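# Balance a board on a block with paired metal cubes

## Task

Place the long board crosswise on top of the short block so it rests balanced there, with two metal cubes sitting next to each other at each of the board's two ends.

## Robot and tools

Robot: two arms, left_arm and right_arm, each with six joints and a parallel gripper. Calibrated bases in the scene frame: left_arm at (+0.033, +0.589, 0) m with no rotation; right_arm at (-0.058, -0.677, 0) m, turned very slightly about z (quat_wxyz +1.000, 0, 0, -0.011). Both base frames have +z straight up.

Frames: the scene frame has its origin at table height midway between the arms, +x pointing out over the table, +z up, and left_arm on the +y side (arm names do not match image left/right). Every hand position, orientation, velocity and wrist-camera pose in a result is given in that arm's own base frame; fixed cameras and the table use the scene frame. On the gripper, +z runs along the fingers and the fingers open and close along y. end_effector_position is the point between the pads when shut; closed fingertips extend about 19 mm past it, open ones about 6 mm. A block protrudes about 10 cm from the wrist roll axis toward the gripper's +x. Reported poses may be off by a few centimetres, more at long reach.

Joint order, used in every row and every per-joint list: shoulder, wrist roll, elbow, forearm roll, waist, wrist pitch.

A row is 18 numbers, each in [-1, 1], always including both arms: left_arm's six joint values, then its gripper position, force_limit, speed; then the same nine for right_arm. Joint values are scaled offsets, not poses: 1.0 equals 1.553 rad for waist and shoulder, 2.33 rad for elbow, 2.913 rad for forearm roll, wrist pitch and wrist roll. Stated joint ranges: elbow -2.792 to 2.792 rad, all others -6.283 to 6.283 rad. To keep an arm where it is, send 0 for its joints and repeat its last three gripper numbers (a 0 there is a real command).

execute_actions(actions, cameras): actions is a list of actions; each action is up to 15 rows, each row lasting one 1/30 s step; fewer rows means the last row is held for the remaining steps. Joint offsets in every row of an action count from the Joint targets at that action's start, so repeating an offset in the next action moves further. An action trying to push a joint more than 0.010 rad beyond its range is rejected for both arms; a malformed action rejects the whole call. An empty list just reports state. cameras picks images: omitted/null/["all"] for all, [] for none.

move(target, speed, blend, stop_force, zero, blocking, cameras): target is one 18-number row or a list of up to 15 rows; all offsets in it count from the current Joint targets (not from the previous row). All joints travel together on a path, so hands trace curves; nothing is avoided. speed is the top rate in rad/s of the joint with the longest travel, 0.01 to 3.92, default 0.5, one value or one per target. blend (rad) rounds corners between listed targets. stop_force, 10 to 80 N, ends an arm's path when it feels that much extra resistance; use a slow speed, keep finger numbers identical across listed targets, and omit it when backing away from a contact. zero (default true) re-zeros the force reading first. blocking=false returns early while the move runs (not allowed with stop_force). Minimum path 0.5 s; paths beyond 10 s stop short. Its result ends with a move: line such as done, off_target, moving, held or fault, plus limits=held when steps were withheld.

wait(seconds 0 to 10) lets time pass holding commands. stop brakes a running move (fingers keep going). zoom_image(camera, region [x0, y0, x1, y1] pixels, at most 504x504) enlarges part of a latest image. clear_fault(arm) clears a reported torque or force fault. finished_scene(scene 1 or 2) ends the scene irreversibly; the goal must hold with the robot let go.

Gripper numbers: position +1 is fully open (85 mm), pads touch near -0.8, -1 closes until blocked. force_limit sets how hard it squeezes; speed sets closing rate (about 20 mm/s at -1, 85 at 0, 150 at +1). Both start at +1. To grip, send -1 and confirm object_status 2. Status codes: 0 moving, 1 blocked while opening, 2 blocked while closing, 3 reached target or fully shut. New force or speed values apply only after a position change of at least 0.01. position_measured counts: 3 open, 78 about 60 mm, 130 about 40 mm, 180 about 20 mm, 230 shut.

Results show joint positions, velocities ("within noise" when still), Joint targets (base for next offsets), joint torques, external torque estimates, flange force in gripper axes, step readings, Tool commands, and notes like "joint sent to its limit" or "joint command not followed" (clearance check between arms altered commands). Drive limits: joint target speed caps, a lead limit on targets, and scaling back if a target puts the hand over 70 mm from its measured spot.

Avoid: dropping or releasing moving parts, anything leaving the table, fast impacts, arms pressing each other or a gripper closing on the other's fingers, strong squeezing of a part still supported, heavy fast-swung loads. Faults: contact torque limits (waist and shoulder 306, elbow 144, wrist joints 40.5 N m) or 144 N external force stop the arm until clear_fault; if a gripped object pins the arm, release first. Long holding or straining overheats motors (MOTOR HOT, then a 30 to 60 s over-temperature stop). Loose objects may occasionally be nudged.

Cameras: cam_head_left, cam_head_right, cam_high (504x504), cam_left_wrist, cam_right_wrist (672x504).

Each tool is called after ">>>" by a JSON object that holds its "method" and its "body".

## Session

>>> {"method": "execute_actions", "body": {"actions": []}}

Scene clock: 0.00 s.
left_arm: end_effector_position=(+0.9510, -0.4467, +0.2348) position_measured=3 object_status=3 end_effector_quat_wxyz=(+0.272, +0.900, -0.175, +0.292) | right_arm: end_effector_position=(+0.9689, +0.4549, +0.1518) position_measured=3 object_status=3 end_effector_quat_wxyz=(-0.029, +0.768, -0.330, +0.548)
Joint names: [shoulder, wrist roll, elbow, forearm roll, waist, wrist pitch]
Joint positions: left_arm=[0.619 -2.549 1.369 -0.82 -0.362 0.581] | right_arm=[0.799 -0.648 1.379 -1.535 0.61 0.854]
Joint velocities: within noise
Joint torques (N m): no reading
External joint torques (N m): no reading
Flange force (N): no reading
Joint targets: left_arm=[0.619 -2.549 1.369 -0.820 -0.362 0.581] | right_arm=[0.799 -0.648 1.379 -1.535 0.610 0.854]
Tool commands: left_gripper/position=+1.0 left_gripper/force_limit=+1.0 left_gripper/speed=+1.0 right_gripper/position=+1.0 right_gripper/force_limit=+1.0 right_gripper/speed=+1.0

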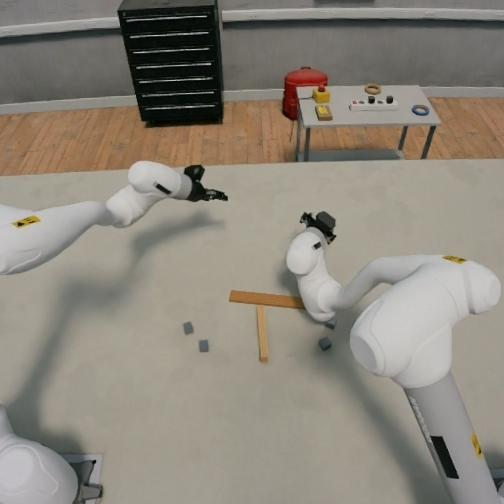

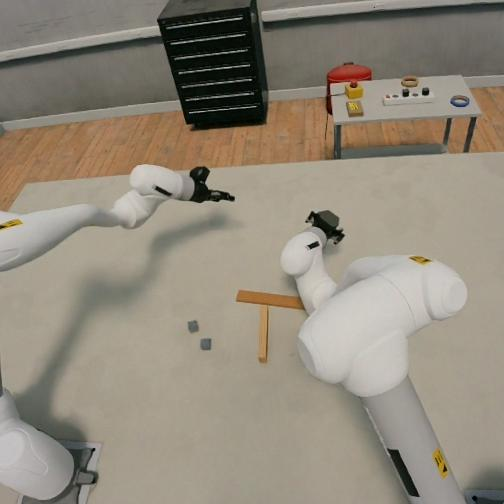

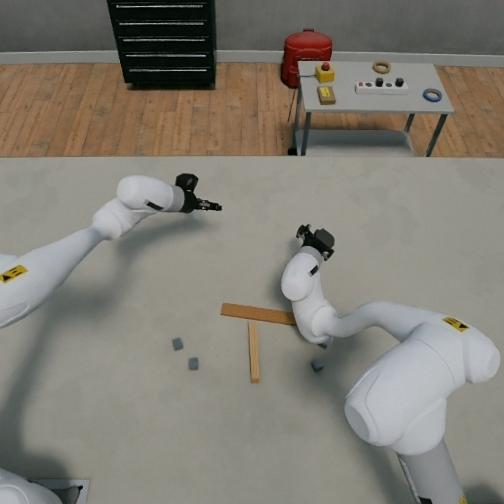

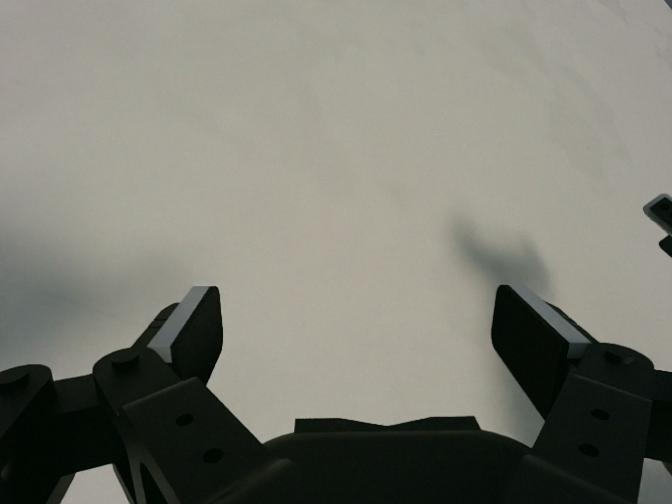

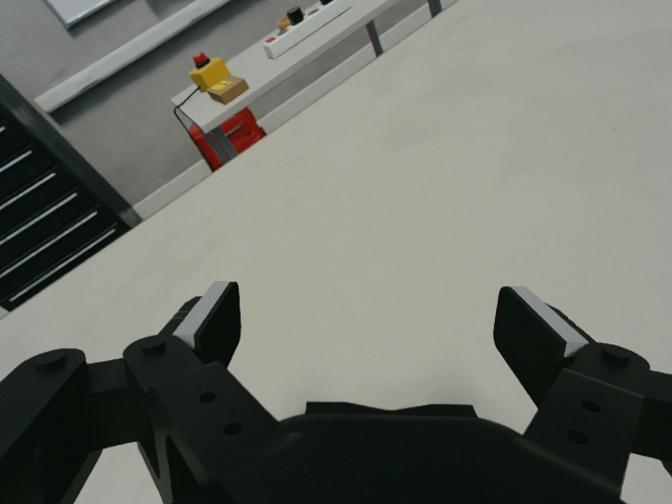

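>>> {"method": "move", "body": {"target": [-0.4439,-0.2034,0.2182,0.2815,0.4263,0.2587,1,1,1,-0.5598,0.2225,0.2139,0.5270,-0.586,0.1650,1,1,1], "speed": 0.9}}

>>> {"method": "zoom_image", "body": {"camera": "cam_high", "region": [150, 270, 350, 420]}}

>>> {"method": "zoom_image", "body": {"camera": "cam_head_left", "region": [160, 260, 360, 390]}}

>>> {"method": "zoom_image", "body": {"camera": "cam_head_right", "region": [170, 260, 370, 390]}}

Scene clock: 60.37 s.
left_arm: end_effector_position=(+0.4673, +0.1808, +0.3519) position_measured=3 object_status=3 end_effector_quat_wxyz=(+0.000, +0.989, +0.149, +0.000) | right_arm: end_effector_position=(+0.4877, -0.1148, +0.3519) position_measured=3 object_status=3 end_effector_quat_wxyz=(+0.000, +0.150, +0.989, +0.000)
Joint names: [shoulder, wrist roll, elbow, forearm roll, waist, wrist pitch]
Joint positions: left_arm=[-0.07 -3.141 1.877 -0.001 0.301 1.335] | right_arm=[-0.071 0 1.878 0 -0.3 1.334]
Joint velocities: within noise
Joint torques (N m): left_arm=[-31.05 0.3 -44.5 4.28 0.68 0.28] | right_arm=[-36.17 0.34 -42.97 3.71 -0.7 0.45]
External joint torques (N m): left_arm=[-3.54 -0.3 2.39 0 -0.66 -0.37] | right_arm=[2.21 -0.34 1.38 0.53 0.67 -0.39]
Flange force (N): left_arm=[-9.4 2.6 2.8] | right_arm=[-1.6 0.8 3.6]
Joint targets: left_arm=[-0.071 -3.141 1.877 -0.001 0.301 1.335] | right_arm=[-0.071 0.001 1.878 0.000 -0.300 1.334]
move: done
camera_calibration:
cam_left_wrist: T_world_to_cam=[[0.294317, -0.955187, 0.0315327, 0.0291121], [-0.906549, -0.268581, 0.325627, 0.375777], [-0.302565, -0.124424, -0.944972, 0.623987], [0, 0, 0, 1]] pos_world=[0.520889, 0.206373, 0.46637]
cam_right_wrist: T_world_to_cam=[[0.277225, 0.960528, -0.0230663, -0.00600845], [0.916698, -0.257232, 0.305773, -0.563571], [0.28777, -0.105913, -0.951825, 0.318204], [0, 0, 0, 1]] pos_world=[0.42672, -0.105495, 0.475061]

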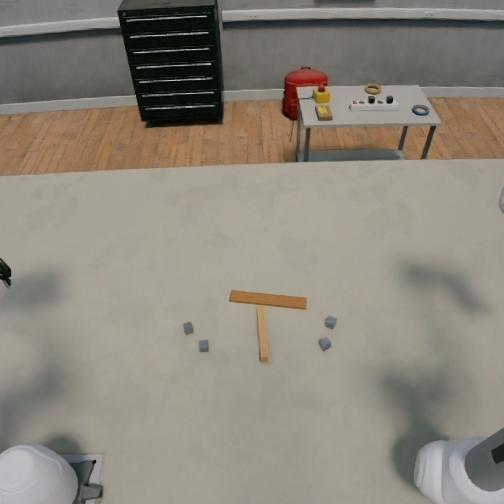

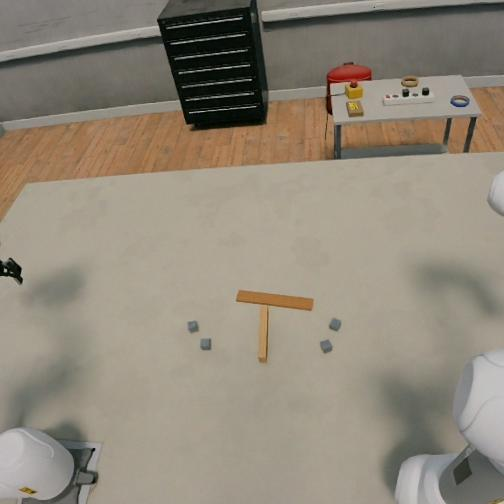

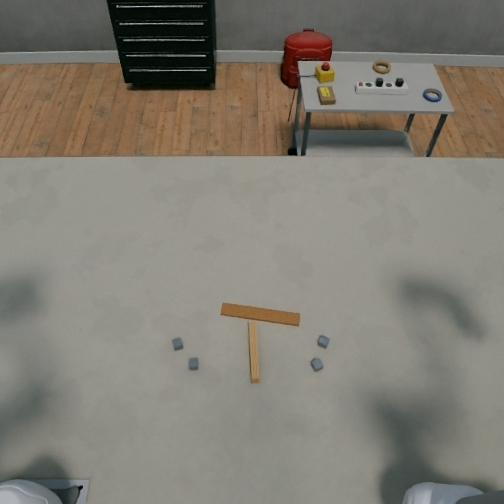

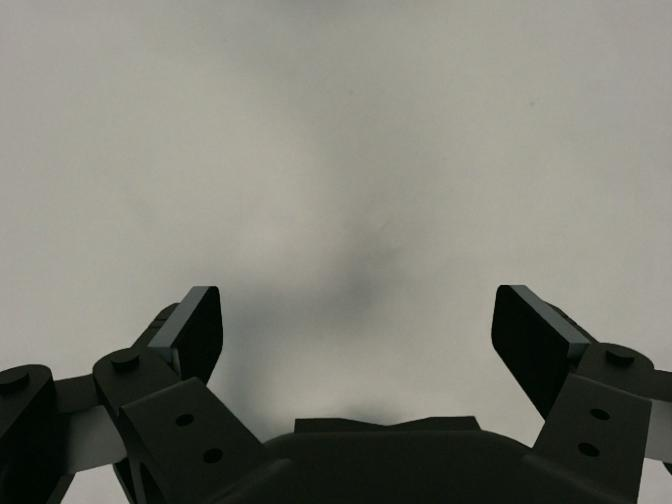

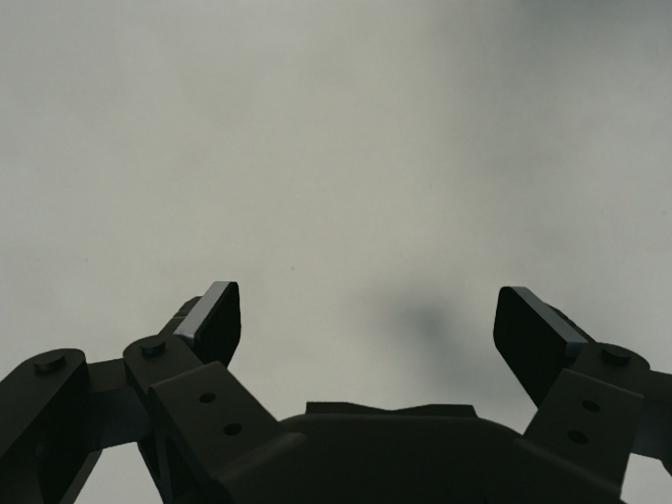

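Scaled by 2.520 from the camera's 504x504 image, which has a finer 720x720 frame.

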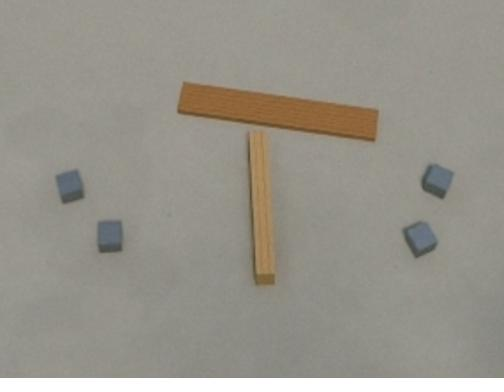

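Scaled by 2.520 from the camera's 504x504 image, which has a finer 720x720 frame.

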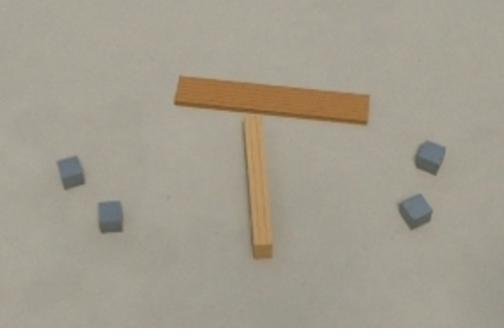

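Scaled by 2.520 from the camera's 504x504 image, which has a finer 720x720 frame.

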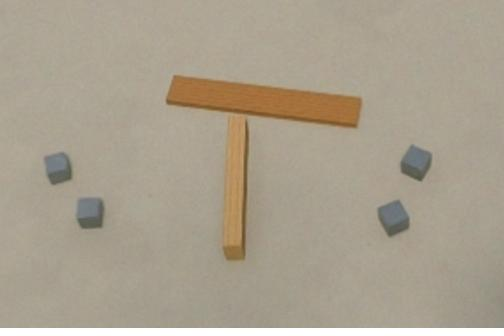

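>>> {"method": "move", "body": {"target": [0.0929,-0.7408,-0.0204,0.0003,-0.5718,-0.0333,1,1,1,0.2278,-0.3524,-0.1287,0,0.5584,-0.0183,1,1,1], "speed": 1.2, "cameras": ["cam_left_wrist","cam_right_wrist","cam_high"]}}

>>> {"method": "zoom_image", "body": {"camera": "cam_left_wrist", "region": [100, 0, 604, 340]}}

>>> {"method": "zoom_image", "body": {"camera": "cam_right_wrist", "region": [100, 0, 604, 340]}}

Scene clock: 114.33 s.
left_arm: end_effector_position=(+0.4971, -0.2895, +0.2999) position_measured=3 object_status=3 end_effector_quat_wxyz=(+0.000, +0.708, +0.707, +0.000) | right_arm: end_effector_position=(+0.5792, +0.4100, +0.2998) position_measured=3 object_status=3 end_effector_quat_wxyz=(+0.000, +0.715, -0.699, +0.000)
Joint names: [shoulder, wrist roll, elbow, forearm roll, waist, wrist pitch]
Joint positions: left_arm=[0.074 -5.299 1.83 0 -0.588 1.238] | right_arm=[0.283 -1.026 1.578 0 0.568 1.281]
Joint velocities: within noise
Joint torques (N m): left_arm=[-44.53 0.27 -43.26 4.19 0.94 0.42] | right_arm=[-73.66 0.43 -42.34 3.62 -0.66 0.43]
External joint torques (N m): left_arm=[-4 -0.27 2.5 0.02 -0.91 -0.38] | right_arm=[3.28 -0.43 1.23 0.5 0.71 -0.41]
Flange force (N): left_arm=[3.6 -10.4 1.8] | right_arm=[-1.7 -1.8 3.8]
Joint targets: left_arm=[0.074 -5.299 1.830 0.000 -0.588 1.238] | right_arm=[0.283 -1.026 1.578 0.000 0.568 1.281]
move: done
camera_calibration:
cam_left_wrist: T_world_to_cam=[[0.999496, -0.0024423, 0.0316442, -0.501928], [-0.0126209, -0.945399, 0.325672, -0.346982], [0.029121, -0.325907, -0.944953, 0.302115], [0, 0, 0, 1]] pos_world=[0.488498, -0.2308, 0.41437]
cam_right_wrist: T_world_to_cam=[[-0.998849, -0.0420689, -0.0230408, 0.613522], [-0.0470957, 0.951232, 0.30486, -0.433519], [0.00909204, 0.305595, -0.952118, 0.290576], [0, 0, 0, 1]] pos_world=[0.589757, 0.349389, 0.422962]
Images, in order (width x height): cam_high 504x504, cam_left_wrist 672x504, cam_right_wrist 672x504.

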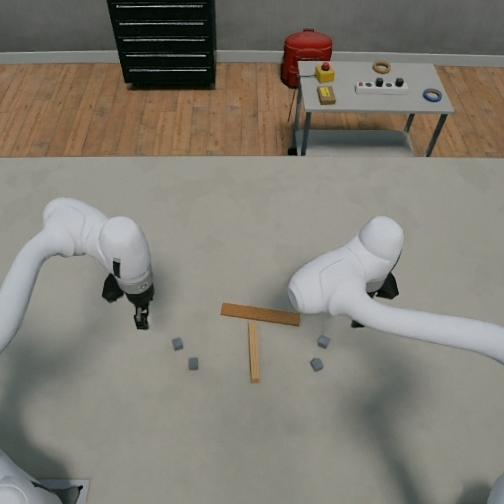

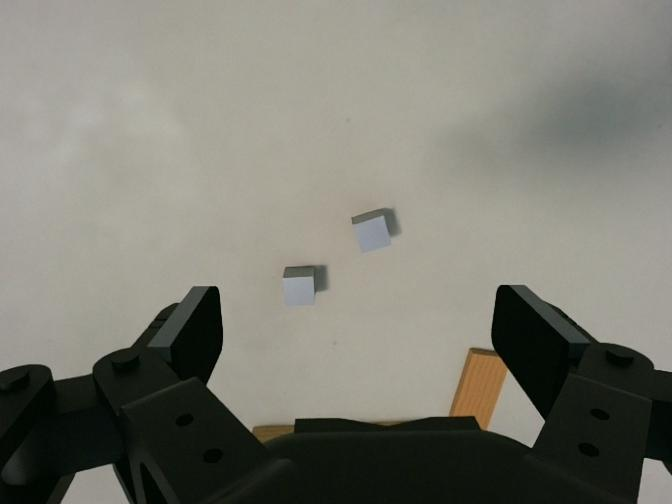

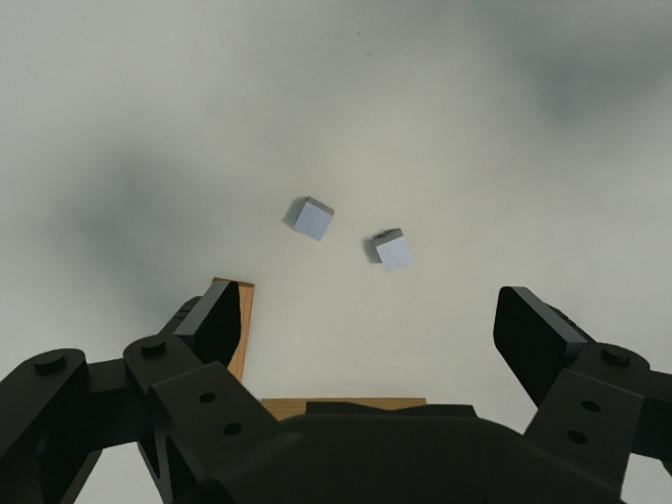

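Scaled by 1.000.

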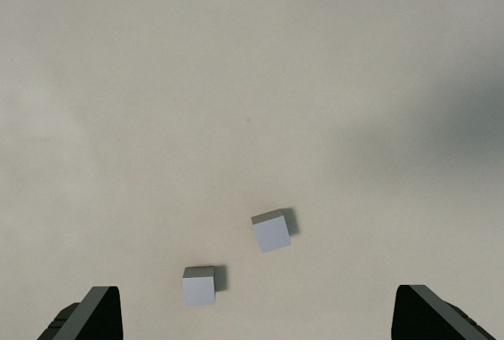

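Scaled by 1.000.

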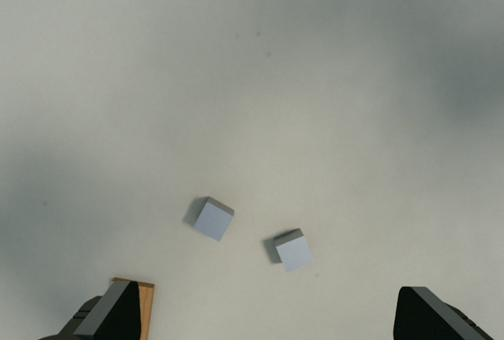

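>>> {"method": "zoom_image", "body": {"camera": "cam_right_wrist", "region": [270, 180, 430, 290]}}

>>> {"method": "zoom_image", "body": {"camera": "cam_left_wrist", "region": [260, 190, 420, 310]}}

>>> {"method": "zoom_image", "body": {"camera": "cam_right_wrist", "region": [190, 260, 450, 430]}}

Scaled by 3.150 from the camera's 672x504 image, which has a finer 960x720 frame.

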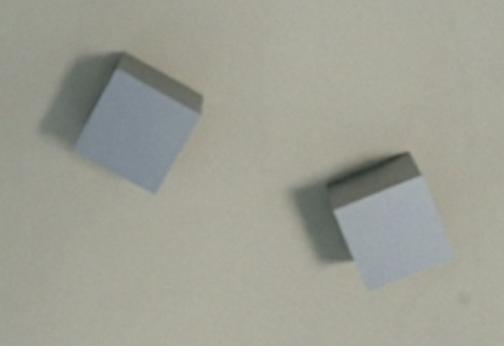

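Scaled by 3.150 from the camera's 672x504 image, which has a finer 960x720 frame.

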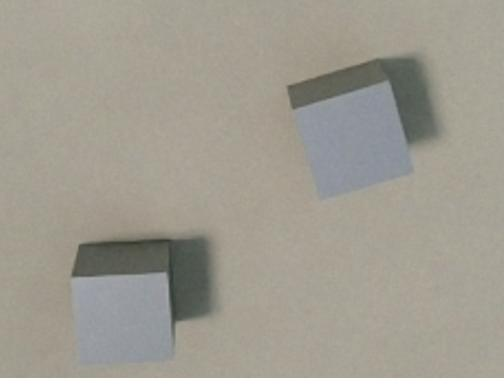

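Scaled by 1.938 from the camera's 672x504 image, which has a finer 960x720 frame.

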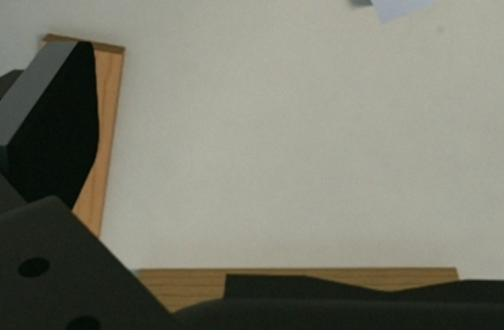

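>>> {"method": "move", "body": {"target": [0,0,0,0,0,0,1,1,1,0.1455,0.0622,-0.1396,0,0.0178,0.0340,1,1,1], "speed": 0.8, "cameras": ["cam_right_wrist","cam_high"]}}

>>> {"method": "zoom_image", "body": {"camera": "cam_right_wrist", "region": [200, 130, 520, 430]}}

Scene clock: 156.93 s.
left_arm: end_effector_position=(+0.4970, -0.2895, +0.2999) position_measured=3 object_status=3 end_effector_quat_wxyz=(+0.000, +0.708, +0.707, +0.000) | right_arm: end_effector_position=(+0.6854, +0.5057, +0.2997) position_measured=3 object_status=3 end_effector_quat_wxyz=(+0.000, -0.659, +0.752, +0.000)
Joint names: [shoulder, wrist roll, elbow, forearm roll, waist, wrist pitch]
Joint positions: left_arm=[0.074 -5.299 1.83 0 -0.588 1.238] | right_arm=[0.509 -0.845 1.252 0 0.595 1.38]
Joint velocities: within noise
Joint torques (N m): left_arm=[-44.15 0.27 -43.19 4.26 1.03 0.5] | right_arm=[-97.02 0.37 -43.14 3.79 -0.33 0.35]
External joint torques (N m): left_arm=[-4.38 -0.27 2.43 -0.06 -1.03 -0.47] | right_arm=[3.66 -0.37 1.06 0.45 0.72 -0.31]
Flange force (N): left_arm=[3.7 -10.9 1.6] | right_arm=[-2.5 -2.0 3.1]
Joint targets: left_arm=[0.074 -5.299 1.830 0.000 -0.588 1.238] | right_arm=[0.509 -0.845 1.252 0.000 0.595 1.380]
move: done
camera_calibration:
cam_right_wrist: T_world_to_cam=[[-0.993537, 0.111107, -0.0232415, 0.642619], [0.0987935, 0.947223, 0.304973, -0.617446], [0.0558995, 0.300706, -0.952077, 0.230676], [0, 0, 0, 1]] pos_world=[0.68657, 0.444094, 0.422861]
Images, in order (width x height): cam_high 504x504, cam_right_wrist 672x504.

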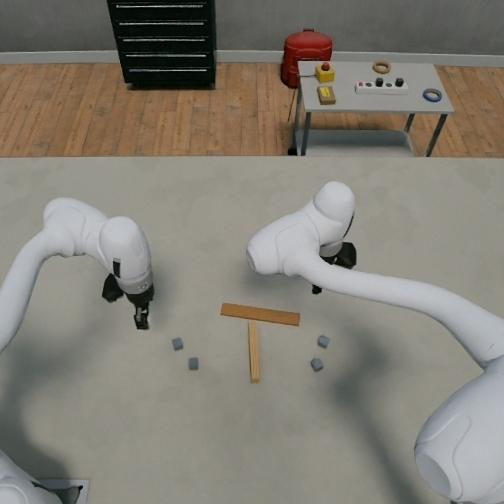

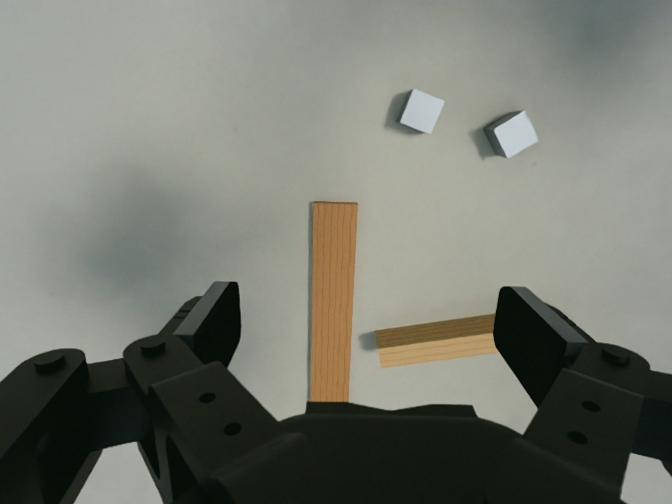

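Scaled by 1.575 from the camera's 672x504 image, which has a finer 960x720 frame.

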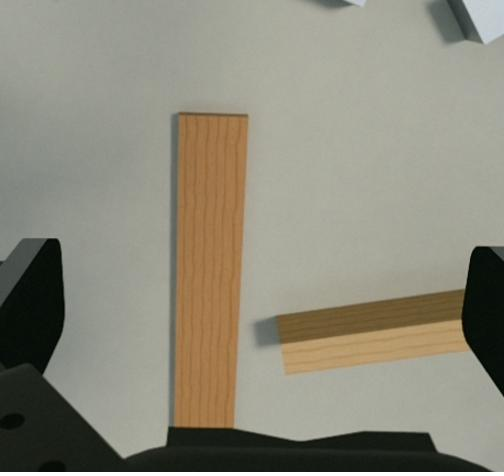

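>>> {"method": "move", "body": {"target": [0,0,0,0,0,0,1,1,1,0.1390,0.0185,0.0234,0,0.0315,-0.0926,0.4,-0.8,-0.5], "speed": 0.4, "cameras": ["cam_right_wrist"]}}

>>> {"method": "zoom_image", "body": {"camera": "cam_right_wrist", "region": [130, 130, 580, 500]}}

Scene clock: 194.77 s.
left_arm: end_effector_position=(+0.4970, -0.2895, +0.2999) position_measured=3 object_status=3 end_effector_quat_wxyz=(+0.000, +0.708, +0.707, +0.000) | right_arm: end_effector_position=(+0.7083, +0.5750, +0.0795) position_measured=78 object_status=3 end_effector_quat_wxyz=(+0.000, -0.658, +0.753, +0.000)
Joint names: [shoulder, wrist roll, elbow, forearm roll, waist, wrist pitch]
Joint positions: left_arm=[0.074 -5.299 1.83 0 -0.588 1.238] | right_arm=[0.725 -0.791 1.307 0 0.644 1.11]
Joint velocities: within noise
Joint torques (N m): left_arm=[-43.86 0.36 -43.2 4.3 0.8 0.48] | right_arm=[-112.74 0.44 -39.44 3.48 -0.52 0.33]
External joint torques (N m): left_arm=[-4.77 -0.36 2.33 -0.07 -0.73 -0.45] | right_arm=[5.25 -0.44 1.31 0.36 0.79 -0.28]
Flange force (N): left_arm=[4.3 -11.1 1.3] | right_arm=[-3.1 -2.4 5.1]
Joint targets: left_arm=[0.074 -5.299 1.830 0.000 -0.588 1.238] | right_arm=[0.725 -0.791 1.307 0.000 0.644 1.110]
move: done
camera_calibration:
cam_right_wrist: T_world_to_cam=[[-0.992998, 0.11594, -0.0226664, 0.649375], [0.103599, 0.946842, 0.304562, -0.621311], [0.0567725, 0.300081, -0.952223, -0.00134919], [0, 0, 0, 1]] pos_world=[0.709271, 0.5134, 0.202662]
Images, in order (width x height): cam_right_wrist 672x504.

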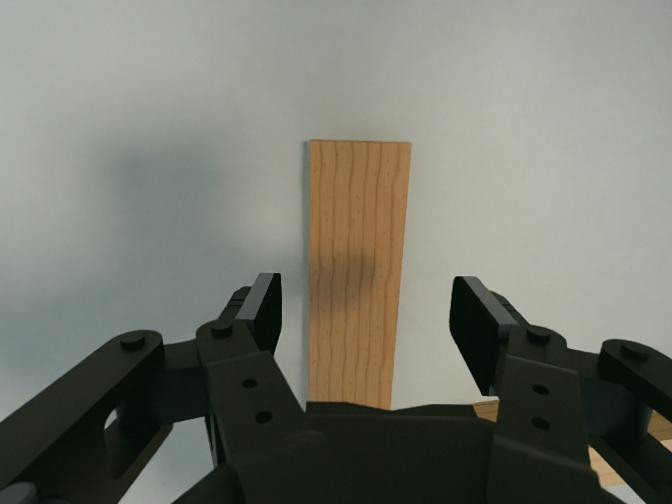

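Scaled by 1.120 from the camera's 672x504 image, which has a finer 960x720 frame.

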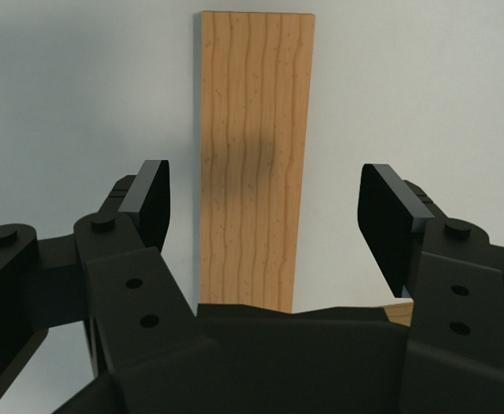

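>>> {"method": "move", "body": {"target": [0,0,0,0,0,0,1,1,1,0.0256,0,0.0121,0,0,-0.0233,0.4,-0.8,-0.5], "speed": 0.1, "cameras": []}}

>>> {"method": "move", "body": {"target": [0,0,0,0,0,0,1,1,1,0.0110,0,0.0040,0,0,-0.0091,0.4,-0.8,-0.5], "speed": 0.015, "stop_force": 10, "cameras": ["cam_right_wrist"]}}

Scene clock: 212.90 s.
left_arm: end_effector_position=(+0.4970, -0.2895, +0.2999) position_measured=3 object_status=3 end_effector_quat_wxyz=(+0.000, +0.708, +0.707, +0.000) | right_arm: end_effector_position=(+0.7083, +0.5750, +0.0294) position_measured=78 object_status=3 end_effector_quat_wxyz=(+0.000, -0.658, +0.753, +0.000)
Joint names: [shoulder, wrist roll, elbow, forearm roll, waist, wrist pitch]
Joint positions: left_arm=[0.074 -5.299 1.83 0 -0.588 1.238] | right_arm=[0.765 -0.791 1.335 0 0.644 1.042]
Joint velocities: within noise
Joint torques (N m): left_arm=[-44.07 0.28 -43.25 4.26 0.4 0.43] | right_arm=[-114.29 0.38 -37.55 3.19 -0.16 0.35]
External joint torques (N m): left_arm=[-4.52 -0.28 2.42 -0.04 -0.34 -0.4] | right_arm=[4.99 -0.38 0.71 0.5 -0.38 -0.3]
Flange force (N): left_arm=[4.8 -10.4 1.4] | right_arm=[-2.9 -3.9 4.9]
Joint targets: left_arm=[0.074 -5.299 1.830 0.000 -0.588 1.238] | right_arm=[0.765 -0.791 1.335 0.000 0.644 1.042]
move: done
No camera images: "cameras" was empty.

Scene clock: 214.90 s.
left_arm: end_effector_position=(+0.4970, -0.2895, +0.2999) position_measured=3 object_status=3 end_effector_quat_wxyz=(+0.000, +0.708, +0.707, +0.000) | right_arm: end_effector_position=(+0.7084, +0.5751, +0.0132) position_measured=78 object_status=3 end_effector_quat_wxyz=(+0.000, -0.658, +0.753, +0.000)
Joint names: [shoulder, wrist roll, elbow, forearm roll, waist, wrist pitch]
Joint positions: left_arm=[0.074 -5.299 1.83 0 -0.588 1.238] | right_arm=[0.778 -0.791 1.343 0 0.644 1.021]
Joint velocities: within noise
Joint torques (N m): left_arm=[-44.33 0.3 -43.12 4.23 -0.06 0.42] | right_arm=[-92.37 0.43 -28.91 2.81 -1.22 -1.67]
External joint torques (N m): left_arm=[-4.23 -0.3 2.32 -0.03 0.07 -0.39] | right_arm=[-17.47 -0.43 -7.35 0.83 0.91 1.72]
Flange force (N): left_arm=[5.1 -9.5 1.4] | right_arm=[1.5 2.1 -20.6]
Joint targets: left_arm=[0.074 -5.299 1.830 0.000 -0.588 1.238] | right_arm=[0.778 -0.791 1.343 0.000 0.644 1.021]
move: contact (right_arm)
camera_calibration:
cam_right_wrist: T_world_to_cam=[[-0.992991, 0.115981, -0.0227457, 0.647845], [0.103608, 0.946809, 0.304662, -0.601216], [0.0568707, 0.30017, -0.952189, -0.0646314], [0, 0, 0, 1]] pos_world=[0.709271, 0.513499, 0.136362]
Images, in order (width x height): cam_right_wrist 672x504.

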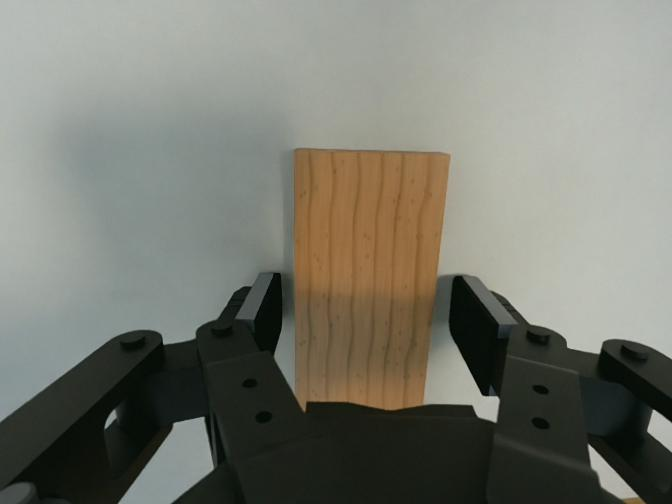

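>>> {"method": "move", "body": {"target": [[0,0,0,0,0,0,1,1,1,-0.0019,0,-0.0007,0,0,0.0016,0.4,-0.8,-0.5],[0,0,0,0,0,0,1,1,1,-0.0019,0,-0.0007,0,0,0.0016,-1,-0.8,-1]], "speed": 0.03, "cameras": ["cam_right_wrist"]}}

Scene clock: 221.87 s.
left_arm: end_effector_position=(+0.4970, -0.2895, +0.2999) position_measured=3 object_status=3 end_effector_quat_wxyz=(+0.000, +0.708, +0.707, +0.000) | right_arm: end_effector_position=(+0.7084, +0.5751, +0.0168) position_measured=118 object_status=0 end_effector_quat_wxyz=(+0.000, -0.658, +0.753, +0.000)
Joint names: [shoulder, wrist roll, elbow, forearm roll, waist, wrist pitch]
Joint positions: left_arm=[0.074 -5.299 1.83 0 -0.588 1.238] | right_arm=[0.775 -0.791 1.341 0 0.644 1.025]
Joint velocities: within noise
Joint torques (N m): left_arm=[-44.57 0.27 -42.97 4.25 0.29 0.43] | right_arm=[-108.26 0.28 -34.73 3.33 0.32 -0.02]
External joint torques (N m): left_arm=[-3.93 -0.27 2.27 -0.05 -0.27 -0.39] | right_arm=[-1.95 -0.28 -1.91 0.35 -0.7 0.06]
Flange force (N): left_arm=[4.3 -9.3 1.5] | right_arm=[-1.0 -2.4 -2.6]
Joint targets: left_arm=[0.074 -5.299 1.830 0.000 -0.588 1.238] | right_arm=[0.776 -0.791 1.341 0.000 0.644 1.025]
move: done
camera_calibration:
cam_right_wrist: T_world_to_cam=[[-0.992991, 0.115981, -0.0227457, 0.648026], [0.103608, 0.946809, 0.304662, -0.602323], [0.0568707, 0.30017, -0.952189, -0.0612092], [0, 0, 0, 1]] pos_world=[0.709371, 0.513499, 0.139962]
Images, in order (width x height): cam_right_wrist 672x504.

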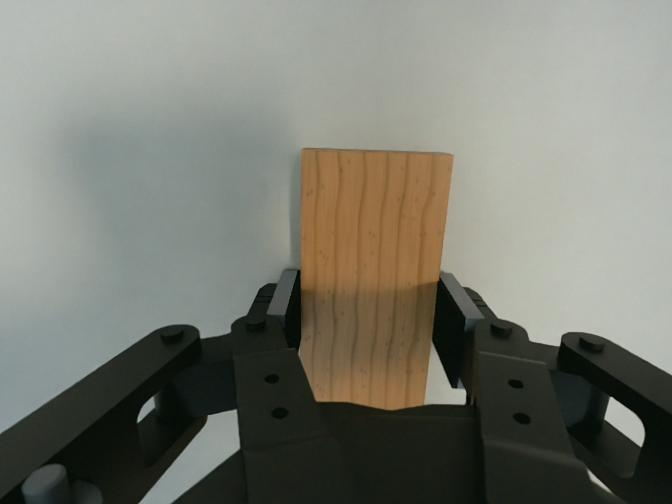

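>>> {"method": "wait", "body": {"seconds": 0.2, "cameras": []}}

>>> {"method": "move", "body": {"target": [0,0,0,0,0,0,1,1,1,-0.0420,0,-0.0207,0,0,0.0388,-1,-0.8,-1], "speed": 0.06}}

Scene clock: 229.63 s.
left_arm: end_effector_position=(+0.4970, -0.2895, +0.2999) position_measured=3 object_status=3 end_effector_quat_wxyz=(+0.000, +0.708, +0.707, +0.000) | right_arm: end_effector_position=(+0.7084, +0.5751, +0.0167) position_measured=118 object_status=2 end_effector_quat_wxyz=(+0.000, -0.658, +0.753, +0.000)
Joint names: [shoulder, wrist roll, elbow, forearm roll, waist, wrist pitch]
Joint positions: left_arm=[0.074 -5.299 1.83 0 -0.588 1.238] | right_arm=[0.776 -0.791 1.341 0 0.644 1.025]
Joint velocities: within noise
Joint torques (N m): left_arm=[-44.24 0.36 -42.88 4.25 0.28 0.45] | right_arm=[-106.54 0.34 -34 3.3 0.12 0.07]
External joint torques (N m): left_arm=[-4.27 -0.36 2.18 -0.05 -0.26 -0.42] | right_arm=[-2.97 -0.34 -2.45 0.36 -0.48 -0.03]
Flange force (N): left_arm=[4.4 -9.7 1.3] | right_arm=[-1.1 -2.3 -3.6]
Joint targets: left_arm=[0.074 -5.299 1.830 0.000 -0.588 1.238] | right_arm=[0.776 -0.791 1.341 0.000 0.644 1.025]
Tool commands: left_gripper/position=+1.0 left_gripper/force_limit=+1.0 left_gripper/speed=+1.0 right_gripper/position=-1.0 right_gripper/force_limit=-0.8 right_gripper/speed=-1.0
wait: 0.20 s; at rest from the start
No camera images: "cameras" was empty.

Scene clock: 231.77 s.
left_arm: end_effector_position=(+0.4970, -0.2895, +0.2999) position_measured=3 object_status=3 end_effector_quat_wxyz=(+0.000, +0.708, +0.707, +0.000) | right_arm: end_effector_position=(+0.7085, +0.5751, +0.1001) position_measured=118 object_status=2 end_effector_quat_wxyz=(+0.000, -0.658, +0.753, +0.000)
Joint names: [shoulder, wrist roll, elbow, forearm roll, waist, wrist pitch]
Joint positions: left_arm=[0.074 -5.299 1.83 0 -0.588 1.238] | right_arm=[0.71 -0.791 1.293 0 0.644 1.138]
Joint velocities: within noise
Joint torques (N m): left_arm=[-44.13 0.41 -42.93 4.21 0.55 0.42] | right_arm=[-113.54 0.41 -40.52 3.6 -0.37 0.31]
External joint torques (N m): left_arm=[-4.47 -0.41 2.1 0.01 -0.48 -0.38] | right_arm=[6.85 -0.41 1.98 0.26 -0.14 -0.26]
Flange force (N): left_arm=[4.1 -10.1 1.0] | right_arm=[-3.0 -3.7 6.6]
Joint targets: left_arm=[0.074 -5.299 1.830 0.000 -0.588 1.238] | right_arm=[0.710 -0.791 1.293 0.000 0.644 1.138]
move: done
camera_calibration:
cam_left_wrist: T_world_to_cam=[[0.999499, -0.00247395, 0.0315494, -0.501897], [-0.01262, -0.945398, 0.325673, -0.346983], [0.0290211, -0.325908, -0.944956, 0.302165], [0, 0, 0, 1]] pos_world=[0.488498, -0.2308, 0.41437]
cam_right_wrist: T_world_to_cam=[[-0.992983, 0.115988, -0.023034, 0.649963], [0.103514, 0.946742, 0.3049, -0.627747], [0.057172, 0.300376, -0.952106, 0.01774], [0, 0, 0, 1]] pos_world=[0.709369, 0.513598, 0.223262]

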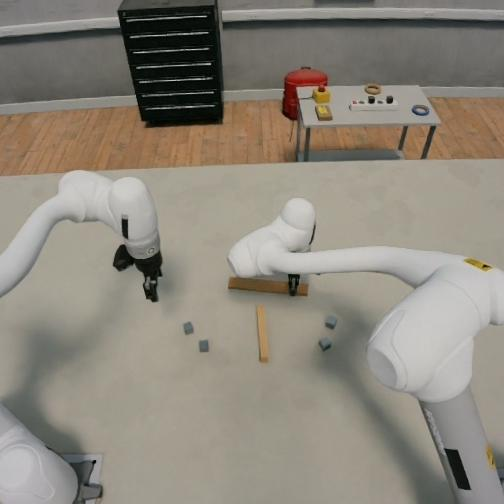

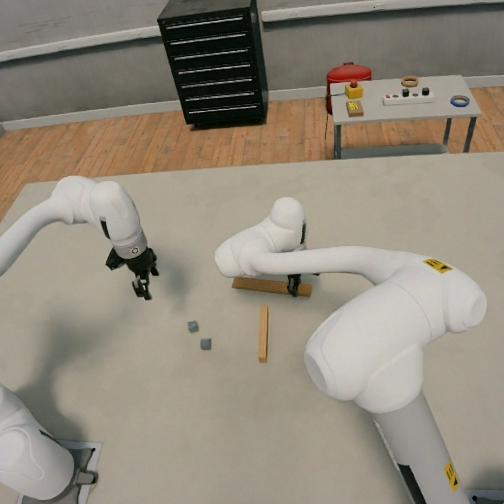

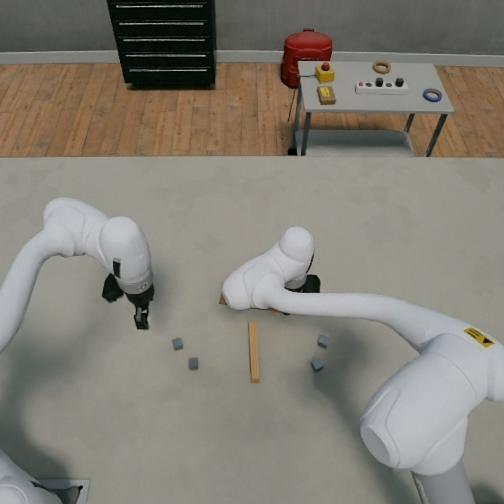

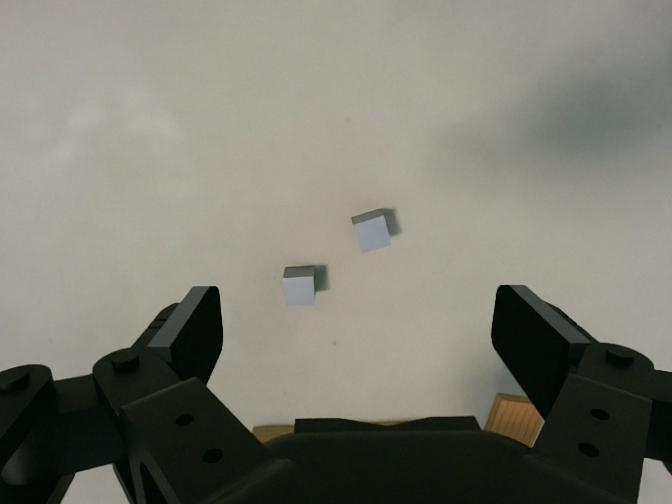

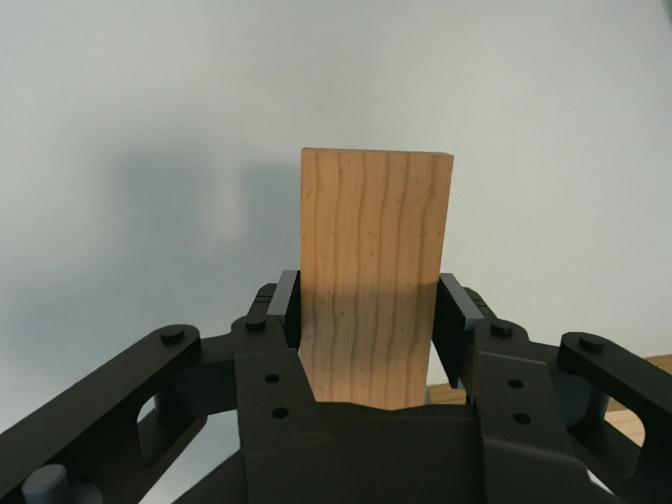

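>>> {"method": "move", "body": {"target": [0,0,0,0,0,0,1,1,1,-0.0717,-0.0231,0.0845,0,0.0795,-0.0291,-1,-0.8,-1], "speed": 0.15}}

>>> {"method": "zoom_image", "body": {"camera": "cam_high", "region": [150, 270, 350, 420]}}

>>> {"method": "zoom_image", "body": {"camera": "cam_left_wrist", "region": [220, 270, 520, 430]}}

>>> {"method": "zoom_image", "body": {"camera": "cam_right_wrist", "region": [180, 130, 672, 480]}}

Scene clock: 252.77 s.
left_arm: end_effector_position=(+0.4970, -0.2895, +0.2999) position_measured=3 object_status=3 end_effector_quat_wxyz=(+0.000, +0.708, +0.707, +0.000) | right_arm: end_effector_position=(+0.5770, +0.6047, +0.0995) position_measured=118 object_status=2 end_effector_quat_wxyz=(+0.000, +0.726, -0.687, +0.000)
Joint names: [shoulder, wrist roll, elbow, forearm roll, waist, wrist pitch]
Joint positions: left_arm=[0.074 -5.299 1.83 0 -0.588 1.238] | right_arm=[0.599 -0.858 1.49 0 0.768 1.054]
Joint velocities: within noise
Joint torques (N m): left_arm=[-44.63 0.25 -43.07 4.22 0.62 0.5] | right_arm=[-101.99 0.34 -38.57 3.34 -0.16 0.36]
External joint torques (N m): left_arm=[-3.92 -0.25 2.3 -0.01 -0.6 -0.46] | right_arm=[5.76 -0.34 1.45 0.39 0.21 -0.32]
Flange force (N): left_arm=[3.9 -9.6 1.7] | right_arm=[-2.8 -3.2 6.1]
Joint targets: left_arm=[0.074 -5.299 1.830 0.000 -0.588 1.238] | right_arm=[0.599 -0.858 1.490 0.000 0.768 1.054]
move: done
camera_calibration:
cam_left_wrist: T_world_to_cam=[[0.999499, -0.00247395, 0.0315494, -0.501897], [-0.01262, -0.945398, 0.325673, -0.346983], [0.0290211, -0.325908, -0.944956, 0.302165], [0, 0, 0, 1]] pos_world=[0.488498, -0.2308, 0.41437]
cam_right_wrist: T_world_to_cam=[[-0.996973, -0.0744399, -0.0224317, 0.633324], [-0.0777343, 0.949355, 0.304438, -0.538883], [-0.00136671, 0.305261, -0.952268, 0.0467294], [0, 0, 0, 1]] pos_world=[0.589581, 0.544471, 0.222762]

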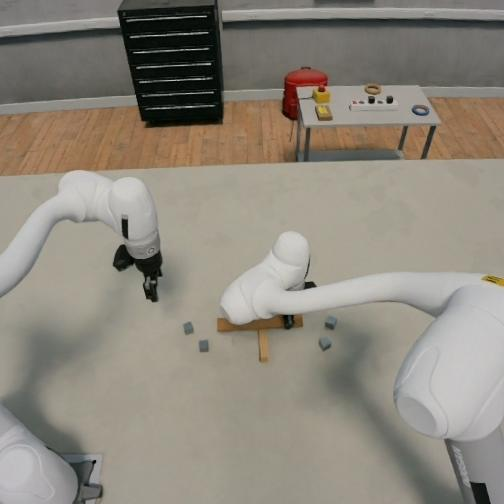

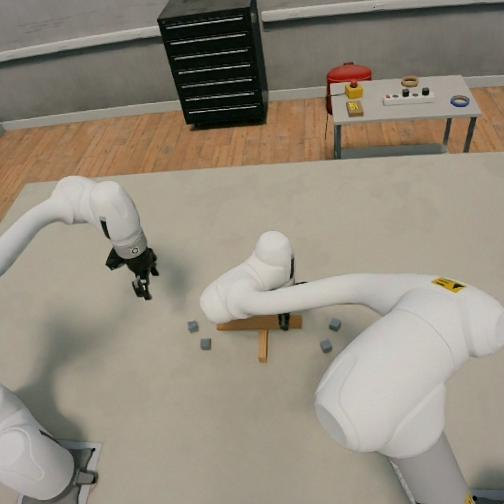

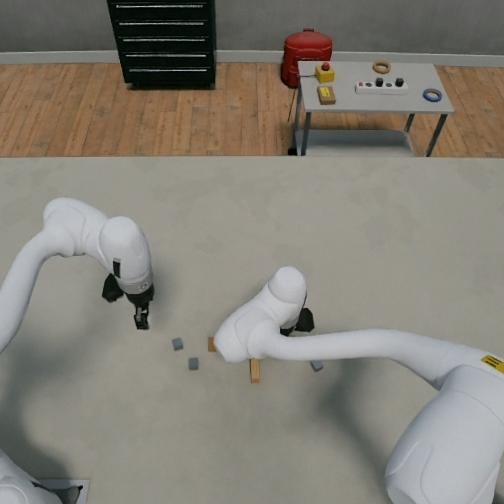

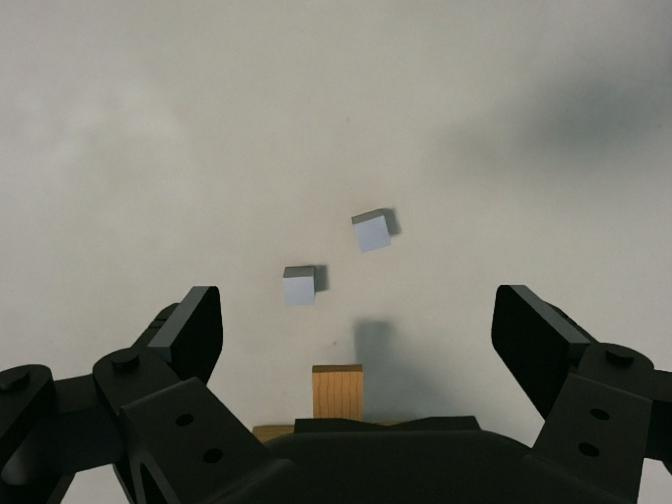

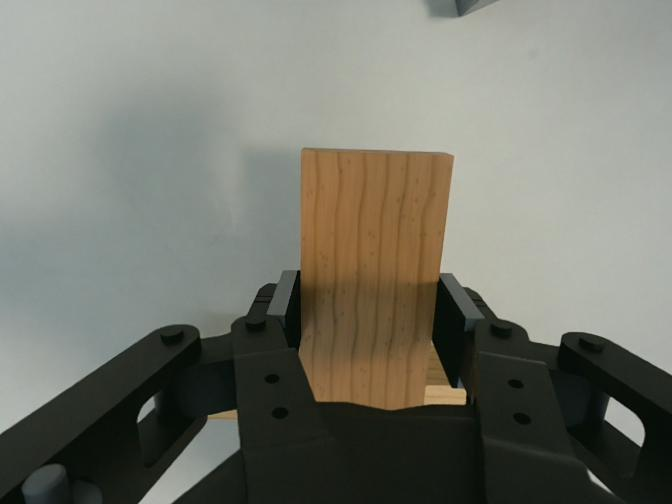

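Scaled by 2.520 from the camera's 504x504 image, which has a finer 720x720 frame.

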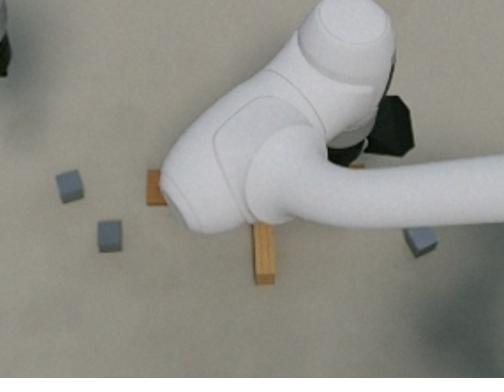

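Scaled by 1.680 from the camera's 672x504 image, which has a finer 960x720 frame.

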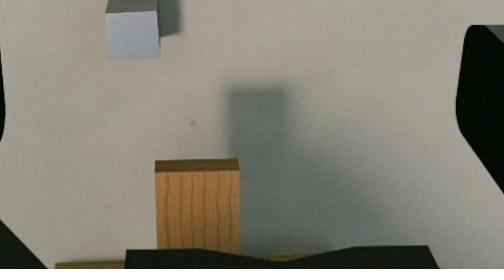

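Scaled by 1.024 from the camera's 672x504 image, which has a finer 960x720 frame.

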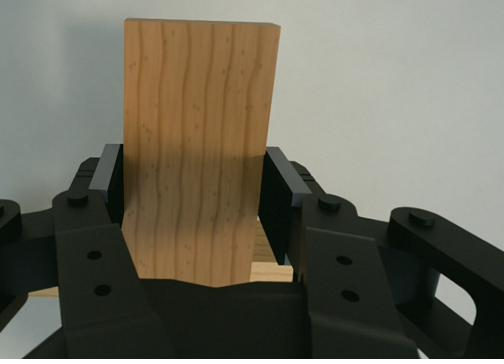

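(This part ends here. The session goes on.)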